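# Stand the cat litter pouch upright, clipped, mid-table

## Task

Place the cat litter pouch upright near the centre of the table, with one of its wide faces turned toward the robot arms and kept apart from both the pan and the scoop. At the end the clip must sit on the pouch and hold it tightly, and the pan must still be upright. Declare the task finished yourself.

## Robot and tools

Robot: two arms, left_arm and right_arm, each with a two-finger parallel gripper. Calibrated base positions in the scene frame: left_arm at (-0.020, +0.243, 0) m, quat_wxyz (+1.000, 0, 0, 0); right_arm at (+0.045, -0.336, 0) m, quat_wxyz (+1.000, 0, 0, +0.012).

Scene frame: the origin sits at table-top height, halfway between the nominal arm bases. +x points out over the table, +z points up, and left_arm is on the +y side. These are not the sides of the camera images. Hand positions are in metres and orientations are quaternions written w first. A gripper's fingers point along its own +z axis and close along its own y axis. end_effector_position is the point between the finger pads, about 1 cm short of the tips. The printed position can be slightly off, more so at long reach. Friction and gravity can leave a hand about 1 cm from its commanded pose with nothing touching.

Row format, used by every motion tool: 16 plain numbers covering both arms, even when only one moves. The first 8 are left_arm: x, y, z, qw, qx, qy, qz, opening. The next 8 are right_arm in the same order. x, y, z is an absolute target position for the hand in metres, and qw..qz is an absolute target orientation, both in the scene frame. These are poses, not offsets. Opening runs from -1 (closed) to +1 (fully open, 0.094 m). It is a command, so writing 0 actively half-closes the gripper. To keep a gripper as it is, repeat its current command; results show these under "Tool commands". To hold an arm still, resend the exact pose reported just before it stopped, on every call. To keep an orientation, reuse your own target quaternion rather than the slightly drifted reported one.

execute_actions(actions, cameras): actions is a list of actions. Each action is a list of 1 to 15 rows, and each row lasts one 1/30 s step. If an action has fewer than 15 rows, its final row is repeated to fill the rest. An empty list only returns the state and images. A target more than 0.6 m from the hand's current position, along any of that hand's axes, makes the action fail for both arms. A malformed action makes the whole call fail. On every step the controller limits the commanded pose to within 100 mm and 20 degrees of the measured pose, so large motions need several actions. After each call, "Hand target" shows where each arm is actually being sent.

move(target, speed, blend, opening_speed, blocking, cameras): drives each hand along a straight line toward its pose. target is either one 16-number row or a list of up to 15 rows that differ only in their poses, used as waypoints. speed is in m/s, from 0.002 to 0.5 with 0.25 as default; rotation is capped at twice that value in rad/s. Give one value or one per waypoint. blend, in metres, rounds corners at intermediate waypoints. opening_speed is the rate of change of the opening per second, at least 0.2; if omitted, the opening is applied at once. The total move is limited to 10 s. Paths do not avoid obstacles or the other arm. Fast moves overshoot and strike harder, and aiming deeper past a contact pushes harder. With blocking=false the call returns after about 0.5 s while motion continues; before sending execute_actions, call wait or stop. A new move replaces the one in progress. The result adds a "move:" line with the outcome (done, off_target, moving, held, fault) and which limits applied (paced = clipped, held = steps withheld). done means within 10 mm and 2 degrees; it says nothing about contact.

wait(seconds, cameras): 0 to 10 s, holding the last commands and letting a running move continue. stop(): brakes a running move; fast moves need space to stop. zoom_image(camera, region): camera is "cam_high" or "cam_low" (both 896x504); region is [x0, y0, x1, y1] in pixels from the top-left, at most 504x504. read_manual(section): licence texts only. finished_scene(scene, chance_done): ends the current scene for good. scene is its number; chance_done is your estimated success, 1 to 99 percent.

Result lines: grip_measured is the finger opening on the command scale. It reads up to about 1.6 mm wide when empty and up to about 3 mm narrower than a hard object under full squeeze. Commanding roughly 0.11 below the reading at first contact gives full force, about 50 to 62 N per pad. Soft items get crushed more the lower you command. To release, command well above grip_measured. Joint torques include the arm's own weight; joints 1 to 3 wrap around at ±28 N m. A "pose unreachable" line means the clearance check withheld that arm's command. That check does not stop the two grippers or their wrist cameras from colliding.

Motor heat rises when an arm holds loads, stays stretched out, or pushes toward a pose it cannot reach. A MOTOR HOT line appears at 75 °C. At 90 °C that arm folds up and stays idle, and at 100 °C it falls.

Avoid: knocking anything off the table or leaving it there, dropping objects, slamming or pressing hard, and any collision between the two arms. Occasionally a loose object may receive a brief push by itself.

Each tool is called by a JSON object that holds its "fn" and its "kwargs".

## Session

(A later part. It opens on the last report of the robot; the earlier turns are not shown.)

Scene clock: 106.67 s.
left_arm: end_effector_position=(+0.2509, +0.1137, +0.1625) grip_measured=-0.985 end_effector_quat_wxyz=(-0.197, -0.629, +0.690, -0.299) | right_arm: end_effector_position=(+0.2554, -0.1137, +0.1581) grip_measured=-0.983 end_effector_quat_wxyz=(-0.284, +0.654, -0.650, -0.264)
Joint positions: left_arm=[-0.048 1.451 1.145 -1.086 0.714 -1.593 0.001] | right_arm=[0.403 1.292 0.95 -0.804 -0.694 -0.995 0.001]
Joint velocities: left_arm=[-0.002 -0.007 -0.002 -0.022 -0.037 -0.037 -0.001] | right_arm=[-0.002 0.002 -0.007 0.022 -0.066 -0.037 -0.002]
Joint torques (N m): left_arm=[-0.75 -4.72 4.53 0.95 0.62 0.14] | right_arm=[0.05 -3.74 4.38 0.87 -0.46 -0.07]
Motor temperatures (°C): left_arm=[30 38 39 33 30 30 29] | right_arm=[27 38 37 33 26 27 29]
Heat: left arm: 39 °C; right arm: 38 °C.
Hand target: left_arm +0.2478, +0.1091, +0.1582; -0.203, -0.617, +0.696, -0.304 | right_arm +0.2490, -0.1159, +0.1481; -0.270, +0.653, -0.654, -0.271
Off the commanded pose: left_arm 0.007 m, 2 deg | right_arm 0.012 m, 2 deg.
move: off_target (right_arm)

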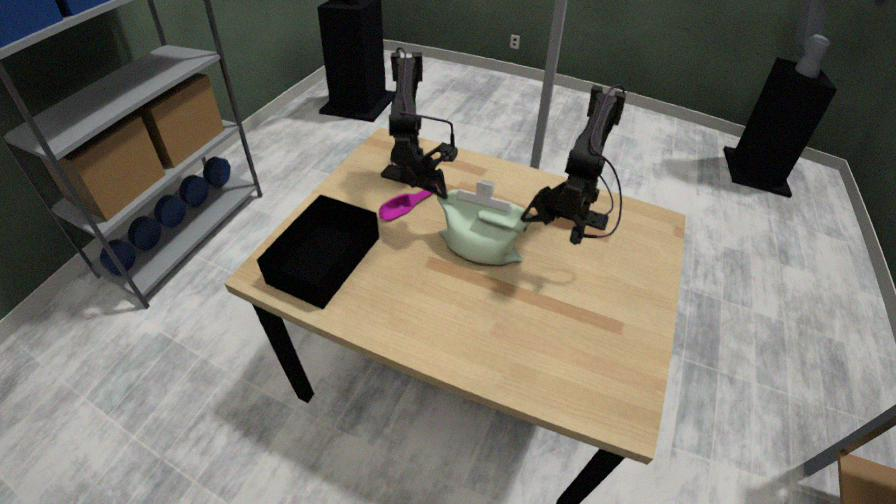

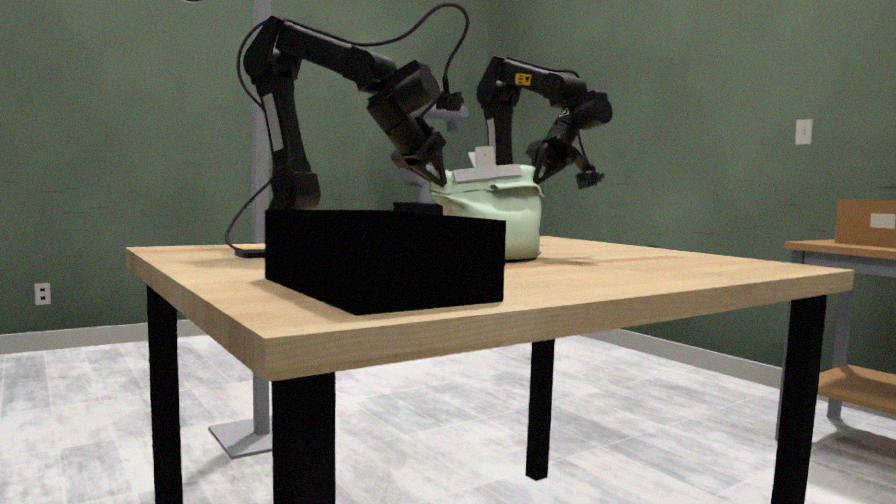

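{"fn": "move", "kwargs": {"target": [0.248, 0.109, 0.158, -0.2029, -0.6175, 0.6962, -0.3047, -0.55, 0.249, -0.116, 0.148, 0.2706, -0.6533, 0.6533, 0.2706, -0.55], "speed": 0.03, "opening_speed": 0.3}}

{"fn": "zoom_image", "kwargs": {"camera": "cam_high", "region": [400, 150, 560, 300]}}

{"fn": "zoom_image", "kwargs": {"camera": "cam_low", "region": [360, 130, 680, 300]}}

Scene clock: 108.83 s.
left_arm: end_effector_position=(+0.2511, +0.1117, +0.1614) grip_measured=-0.551 end_effector_quat_wxyz=(-0.200, -0.623, +0.692, -0.306) | right_arm: end_effector_position=(+0.2561, -0.1137, +0.1560) grip_measured=-0.552 end_effector_quat_wxyz=(-0.285, +0.654, -0.649, -0.262)
Joint positions: left_arm=[-0.048 1.451 1.134 -1.07 0.729 -1.583 0.021] | right_arm=[0.403 1.292 0.941 -0.791 -0.692 -0.995 0.021]
Joint velocities: left_arm=[-0.002 0.002 -0.017 -0.007 -0.037 0.022 0] | right_arm=[-0.002 -0.012 -0.012 0.007 -0.007 0.037 -0.001]
Joint torques (N m): left_arm=[-0.72 -4.82 5.5 0.77 0.44 0.11] | right_arm=[-0.12 -3.75 4.89 0.74 -0.47 -0.06]
Motor temperatures (°C): left_arm=[30 37 39 32 30 30 29] | right_arm=[27 38 36 33 26 27 29]
Heat: left arm: 39 °C; right arm: 38 °C.
Hand target: left_arm +0.2479, +0.1091, +0.1581; -0.203, -0.618, +0.696, -0.304 | right_arm +0.2492, -0.1158, +0.1481; -0.271, +0.653, -0.654, -0.270
Off the commanded pose: left_arm 0.005 m, 1 deg | right_arm 0.011 m, 2 deg.
move: off_target (right_arm)

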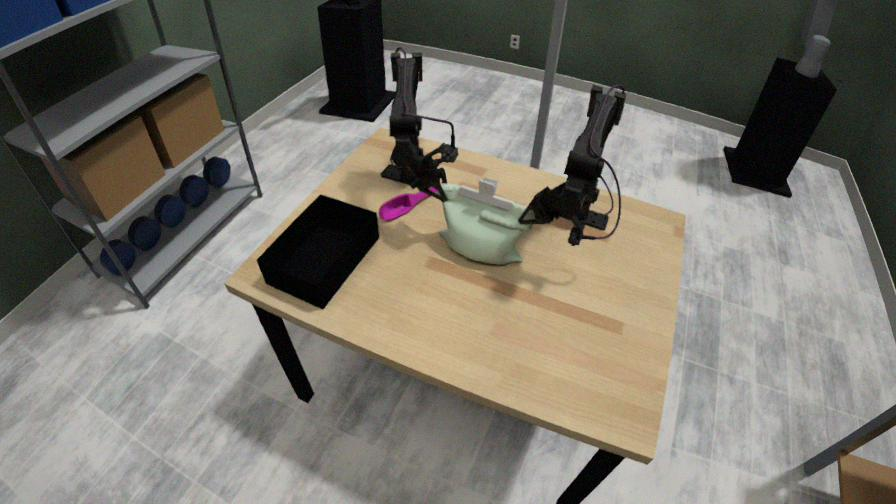

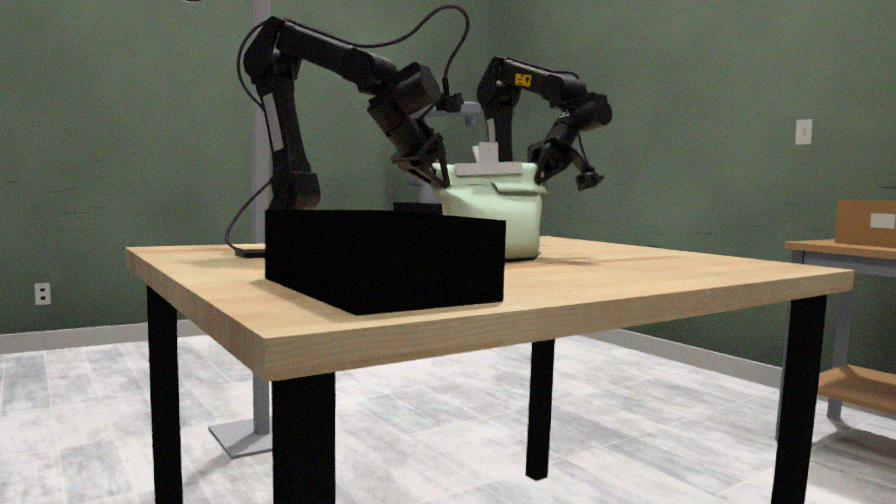

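Scaled by 3.150.

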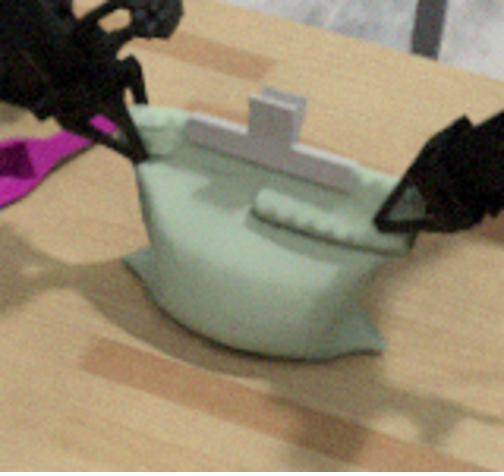

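Scaled by 1.575.

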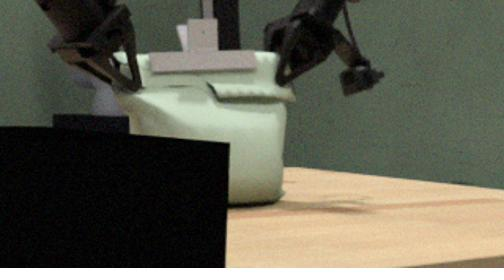

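{"fn": "move", "kwargs": {"target": [0.248, 0.109, 0.160, -0.2029, -0.6175, 0.6962, -0.3047, -0.3, 0.249, -0.116, 0.150, 0.2706, -0.6533, 0.6533, 0.2706, -0.3], "speed": 0.03, "opening_speed": 0.4}}

{"fn": "zoom_image", "kwargs": {"camera": "cam_high", "region": [400, 150, 560, 300]}}

{"fn": "zoom_image", "kwargs": {"camera": "cam_low", "region": [360, 130, 680, 300]}}

Scene clock: 109.97 s.
left_arm: end_effector_position=(+0.2507, +0.1110, +0.1614) grip_measured=-0.301 end_effector_quat_wxyz=(-0.200, -0.621, +0.693, -0.305) | right_arm: end_effector_position=(+0.2556, -0.1139, +0.1557) grip_measured=-0.302 end_effector_quat_wxyz=(-0.284, +0.654, -0.650, -0.263)
Joint positions: left_arm=[-0.051 1.451 1.134 -1.07 0.729 -1.582 0.033] | right_arm=[0.403 1.292 0.941 -0.794 -0.692 -0.995 0.033]
Joint velocities: left_arm=[0.012 -0.017 -0.002 -0.051 -0.066 -0.007 0.001] | right_arm=[-0.007 -0.017 -0.002 -0.037 -0.007 -0.051 -0.001]
Joint torques (N m): left_arm=[-0.46 -4.93 6.02 0.76 0.41 0.05] | right_arm=[-0.14 -3.85 5.33 0.67 -0.53 -0.01]
Motor temperatures (°C): left_arm=[30 37 39 32 30 30 29] | right_arm=[27 38 36 33 26 27 29]
Heat: left arm: 39 °C; right arm: 38 °C.
Hand target: left_arm +0.2479, +0.1090, +0.1601; -0.203, -0.617, +0.696, -0.304 | right_arm +0.2491, -0.1158, +0.1501; -0.271, +0.653, -0.653, -0.271
Off the commanded pose: left_arm 0.004 m, 1 deg | right_arm 0.009 m, 2 deg.
move: done

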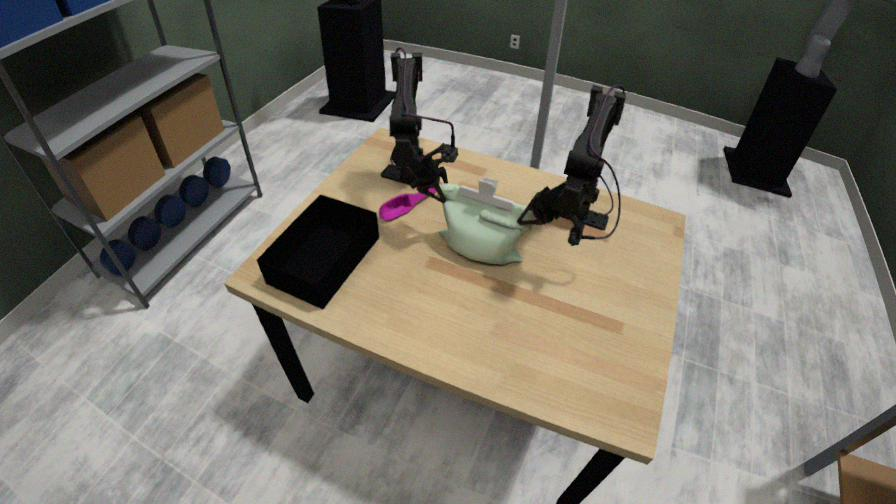

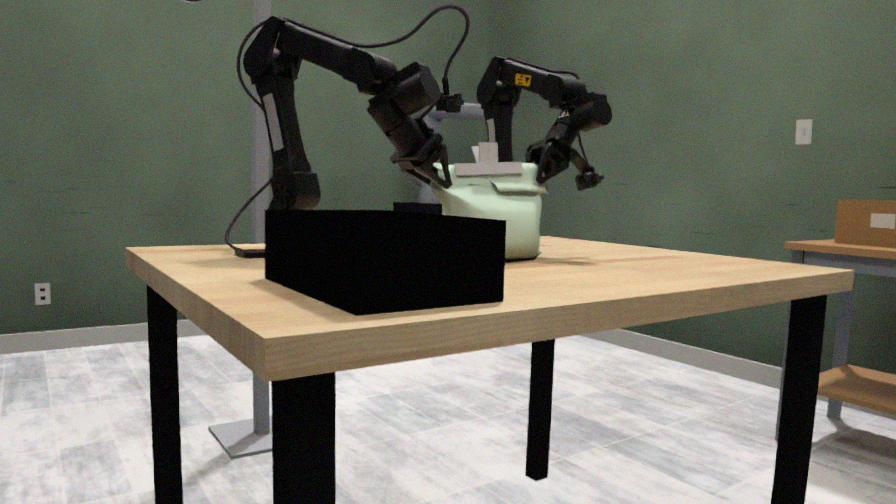

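Scaled by 3.150.

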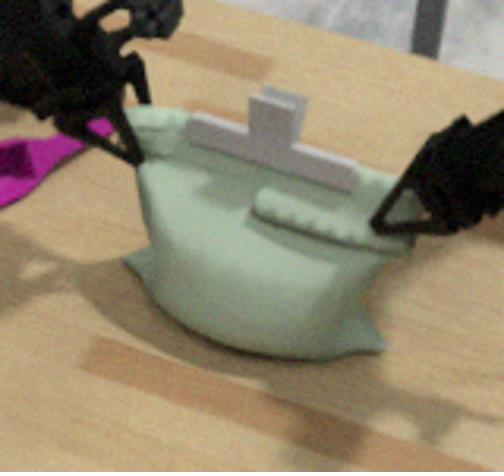

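Scaled by 1.575.

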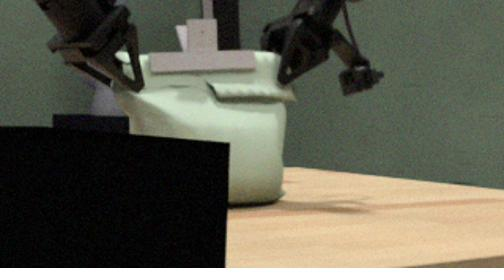

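{"fn": "move", "kwargs": {"target": [0.245, 0.133, 0.188, -0.2029, -0.6175, 0.6962, -0.3047, -0.3, 0.249, -0.142, 0.180, 0.2706, -0.6533, 0.6533, 0.2706, -0.3], "speed": 0.04}}

{"fn": "zoom_image", "kwargs": {"camera": "cam_high", "region": [400, 150, 560, 300]}}

{"fn": "zoom_image", "kwargs": {"camera": "cam_low", "region": [360, 130, 680, 300]}}

Scene clock: 113.63 s.
left_arm: end_effector_position=(+0.2435, +0.1328, +0.1822) grip_measured=-0.301 end_effector_quat_wxyz=(-0.202, -0.620, +0.696, -0.301) | right_arm: end_effector_position=(+0.2481, -0.1440, +0.1648) grip_measured=-0.302 end_effector_quat_wxyz=(-0.254, +0.652, -0.663, -0.266)
Joint positions: left_arm=[0.035 1.451 1.222 -1.249 0.737 -1.458 0.033] | right_arm=[0.299 1.284 1.006 -1.015 -0.711 -1.127 0.033]
Joint velocities: left_arm=[-0.022 -0.007 -0.027 -0.022 -0.022 0.022 0] | right_arm=[0.002 -0.022 -0.012 -0.095 -0.051 0.051 0.001]
Joint torques (N m): left_arm=[0.31 -4.23 8.66 0.43 0.56 0.12] | right_arm=[-0.75 -5.04 8.7 0.42 -0.68 -0.06]
Motor temperatures (°C): left_arm=[30 36 39 32 30 30 29] | right_arm=[27 37 37 33 27 27 29]
Heat: left arm: 39 °C; right arm: 37 °C.
Hand target: left_arm +0.2458, +0.1328, +0.1885; -0.203, -0.618, +0.695, -0.306 | right_arm +0.2489, -0.1422, +0.1795; -0.271, +0.653, -0.654, -0.269
Off the commanded pose: left_arm 0.006 m, 1 deg | right_arm 0.015 m, 2 deg.
move: off_target (right_arm)

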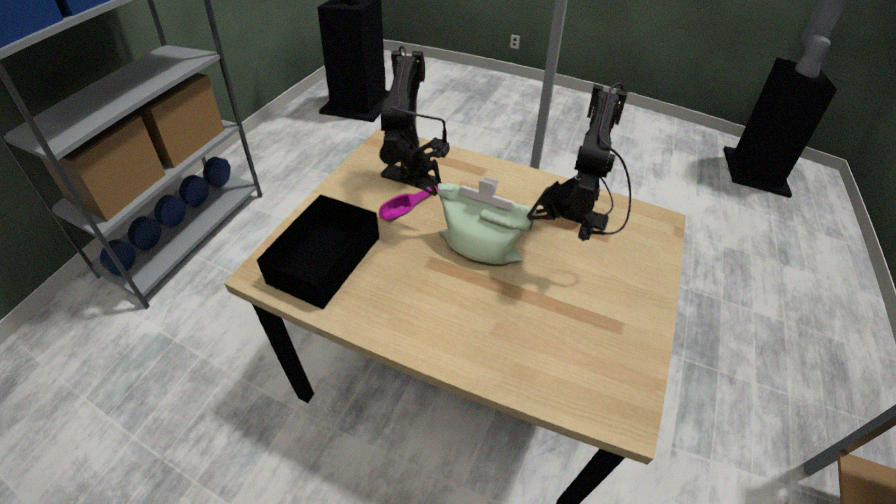

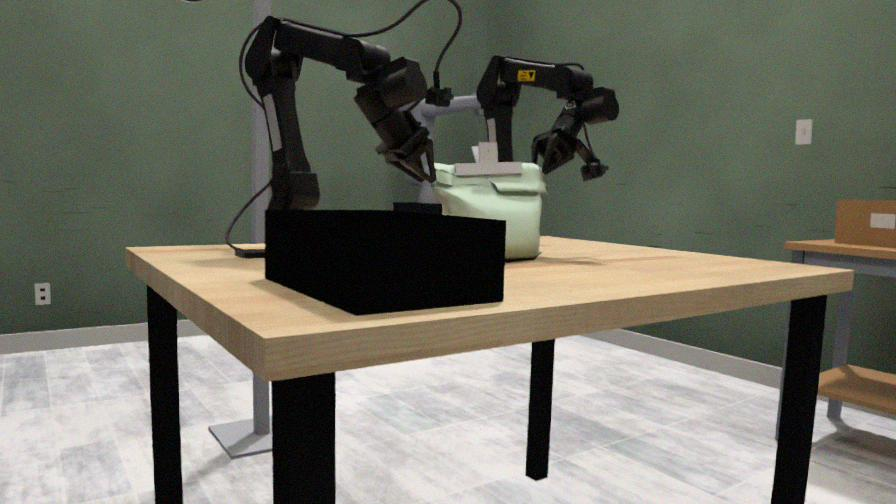

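Scaled by 3.150.

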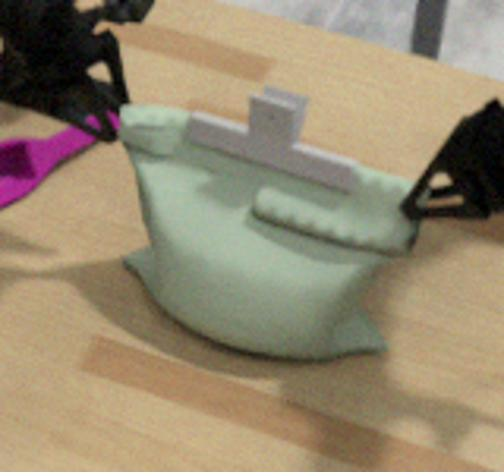

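Scaled by 1.575.

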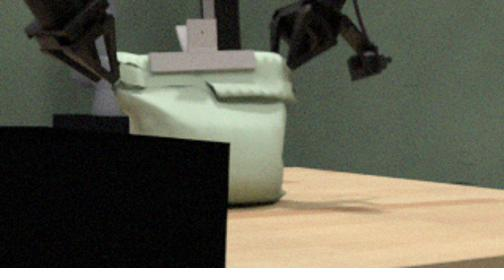

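{"fn": "move", "kwargs": {"target": [0.236, 0.190, 0.240, -0.2029, -0.6175, 0.6962, -0.3047, -0.3, 0.240, -0.205, 0.240, 0.2706, -0.6533, 0.6533, 0.2706, -0.3], "speed": 0.1}}

{"fn": "zoom_image", "kwargs": {"camera": "cam_high", "region": [400, 150, 560, 300]}}

{"fn": "zoom_image", "kwargs": {"camera": "cam_low", "region": [360, 130, 680, 300]}}

Scene clock: 115.50 s.
left_arm: end_effector_position=(+0.2396, +0.1892, +0.2287) grip_measured=-0.301 end_effector_quat_wxyz=(+0.185, +0.633, -0.683, +0.314) | right_arm: end_effector_position=(+0.2387, -0.2080, +0.2310) grip_measured=-0.302 end_effector_quat_wxyz=(-0.262, +0.656, -0.658, -0.260)
Joint positions: left_arm=[0.267 1.489 1.441 -1.571 0.744 -1.209 0.033] | right_arm=[-0.001 1.288 1.282 -1.539 -0.757 -1.534 0.033]
Joint velocities: left_arm=[-0.032 0.002 0.007 0.007 0.007 -0.007 0.001] | right_arm=[0.002 -0.017 0.007 -0.051 -0.051 0.037 -0.001]
Joint torques (N m): left_arm=[0.31 -6.31 8.05 0.21 0.47 0.1] | right_arm=[-0.7 -2.56 7.8 0.06 -0.75 -0.05]
Motor temperatures (°C): left_arm=[30 36 39 32 30 30 29] | right_arm=[27 37 37 33 27 27 29]
Heat: left arm: 39 °C; right arm: 37 °C.
Hand target: left_arm +0.2379, +0.1891, +0.2399; +0.172, +0.628, -0.687, +0.324 | right_arm +0.2400, -0.2061, +0.2394; -0.272, +0.653, -0.654, -0.267
Off the commanded pose: left_arm 0.012 m, 3 deg | right_arm 0.010 m, 2 deg.
joint sent to its limit (left arm) — joint 4 (wrist pitch), lower limit. The joint targets are off in orientation, not in position.
move: off_target (left_arm)

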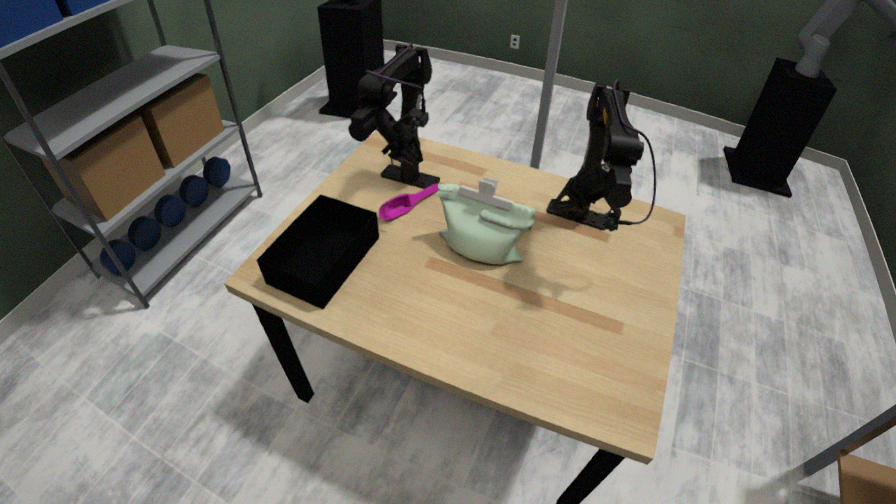

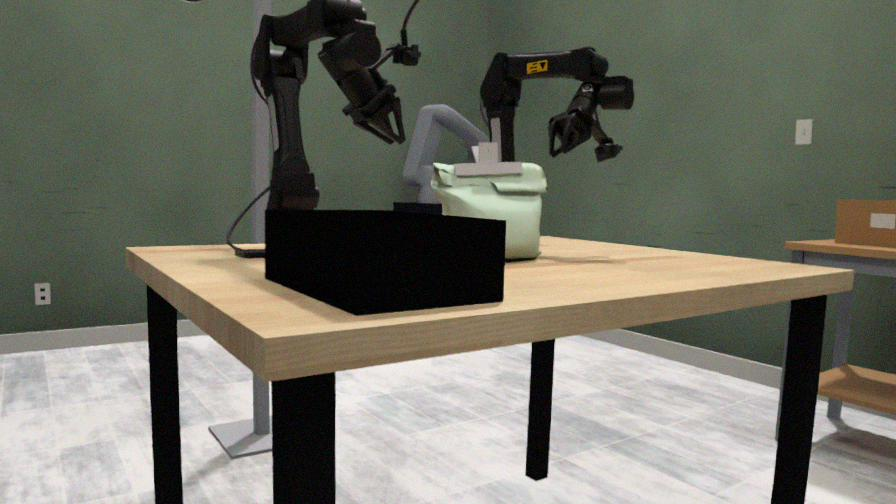

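Scaled by 3.150.

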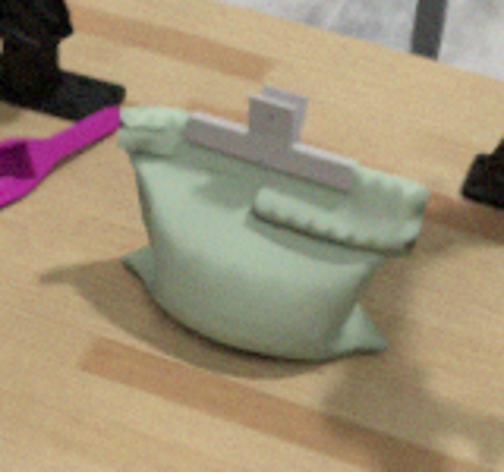

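Scaled by 1.575.

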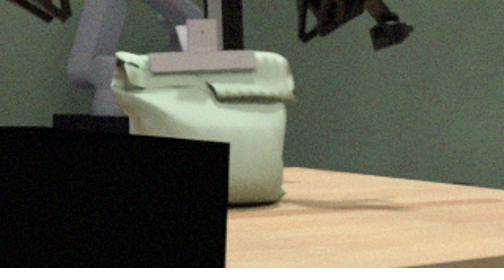

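{"fn": "zoom_image", "kwargs": {"camera": "cam_high", "region": [430, 165, 540, 240]}}

{"fn": "zoom_image", "kwargs": {"camera": "cam_low", "region": [420, 130, 560, 270]}}

Scaled by 4.582.

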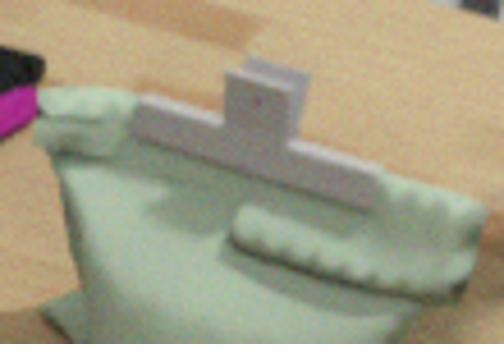

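Scaled by 3.600.

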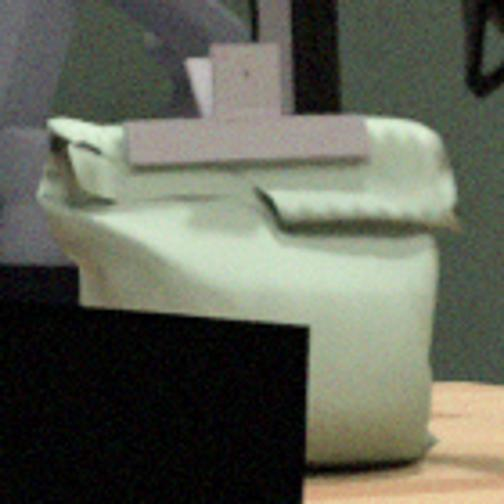

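{"fn": "wait", "kwargs": {"seconds": 2}}

{"fn": "zoom_image", "kwargs": {"camera": "cam_high", "region": [400, 150, 560, 300]}}

{"fn": "zoom_image", "kwargs": {"camera": "cam_low", "region": [360, 130, 680, 300]}}

Scene clock: 117.93 s.
left_arm: end_effector_position=(+0.2394, +0.1892, +0.2287) grip_measured=-0.301 end_effector_quat_wxyz=(+0.186, +0.633, -0.683, +0.313) | right_arm: end_effector_position=(+0.2384, -0.2080, +0.2310) grip_measured=-0.302 end_effector_quat_wxyz=(-0.262, +0.656, -0.658, -0.261)
Joint positions: left_arm=[0.267 1.489 1.441 -1.572 0.744 -1.209 0.033] | right_arm=[-0.001 1.288 1.282 -1.54 -0.757 -1.535 0.033]
Joint velocities: left_arm=[-0.002 0.012 -0.017 0.037 0.037 -0.022 0] | right_arm=[-0.007 -0.022 0.007 0.051 -0.022 -0.022 0]
Joint torques (N m): left_arm=[0.35 -6.39 8.14 0.21 0.47 0.07] | right_arm=[-0.73 -2.77 7.61 0.04 -0.75 -0.11]
Motor temperatures (°C): left_arm=[30 36 39 32 30 30 29] | right_arm=[27 37 38 32 27 27 29]
Heat: left arm: 39 °C; right arm: 38 °C.
Hand target: left_arm +0.2379, +0.1891, +0.2399; +0.172, +0.628, -0.687, +0.324 | right_arm +0.2400, -0.2061, +0.2394; -0.272, +0.653, -0.654, -0.267
Tool commands: left_gripper/opening=-0.3 right_gripper/opening=-0.3
Off the commanded pose: left_arm 0.012 m, 3 deg | right_arm 0.010 m, 2 deg.
wait: 2.00 s; at rest from the start

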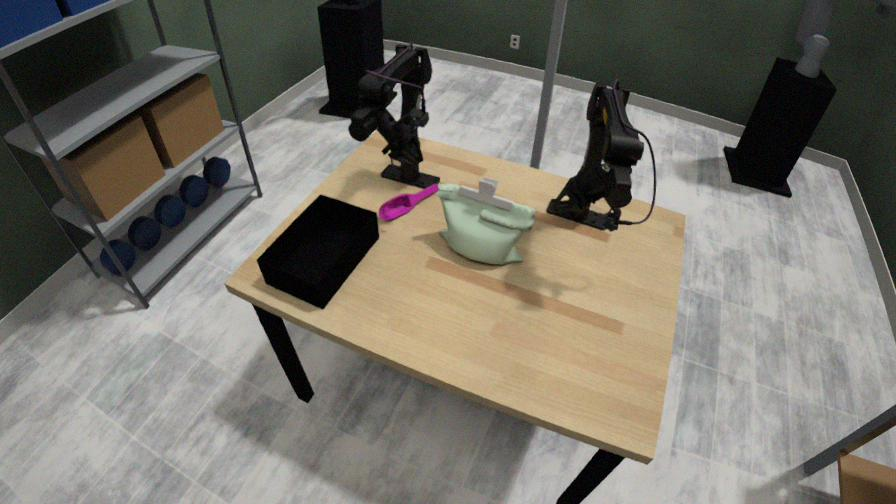

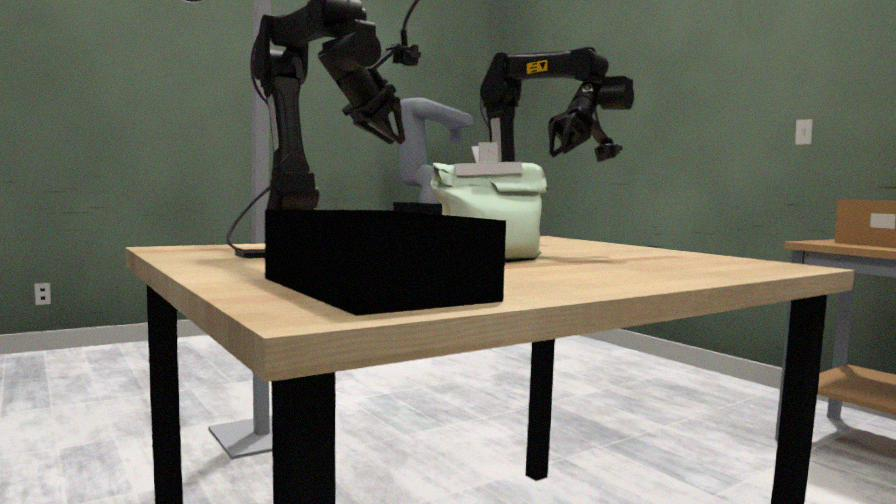

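Scaled by 3.150.

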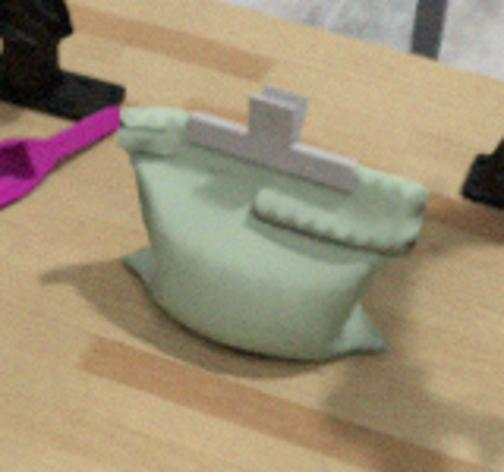

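Scaled by 1.575.

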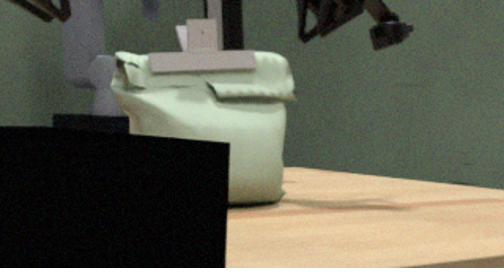

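{"fn": "finished_scene", "kwargs": {"scene": 1, "chance_done": 85}}

The scene is finished: the task was done.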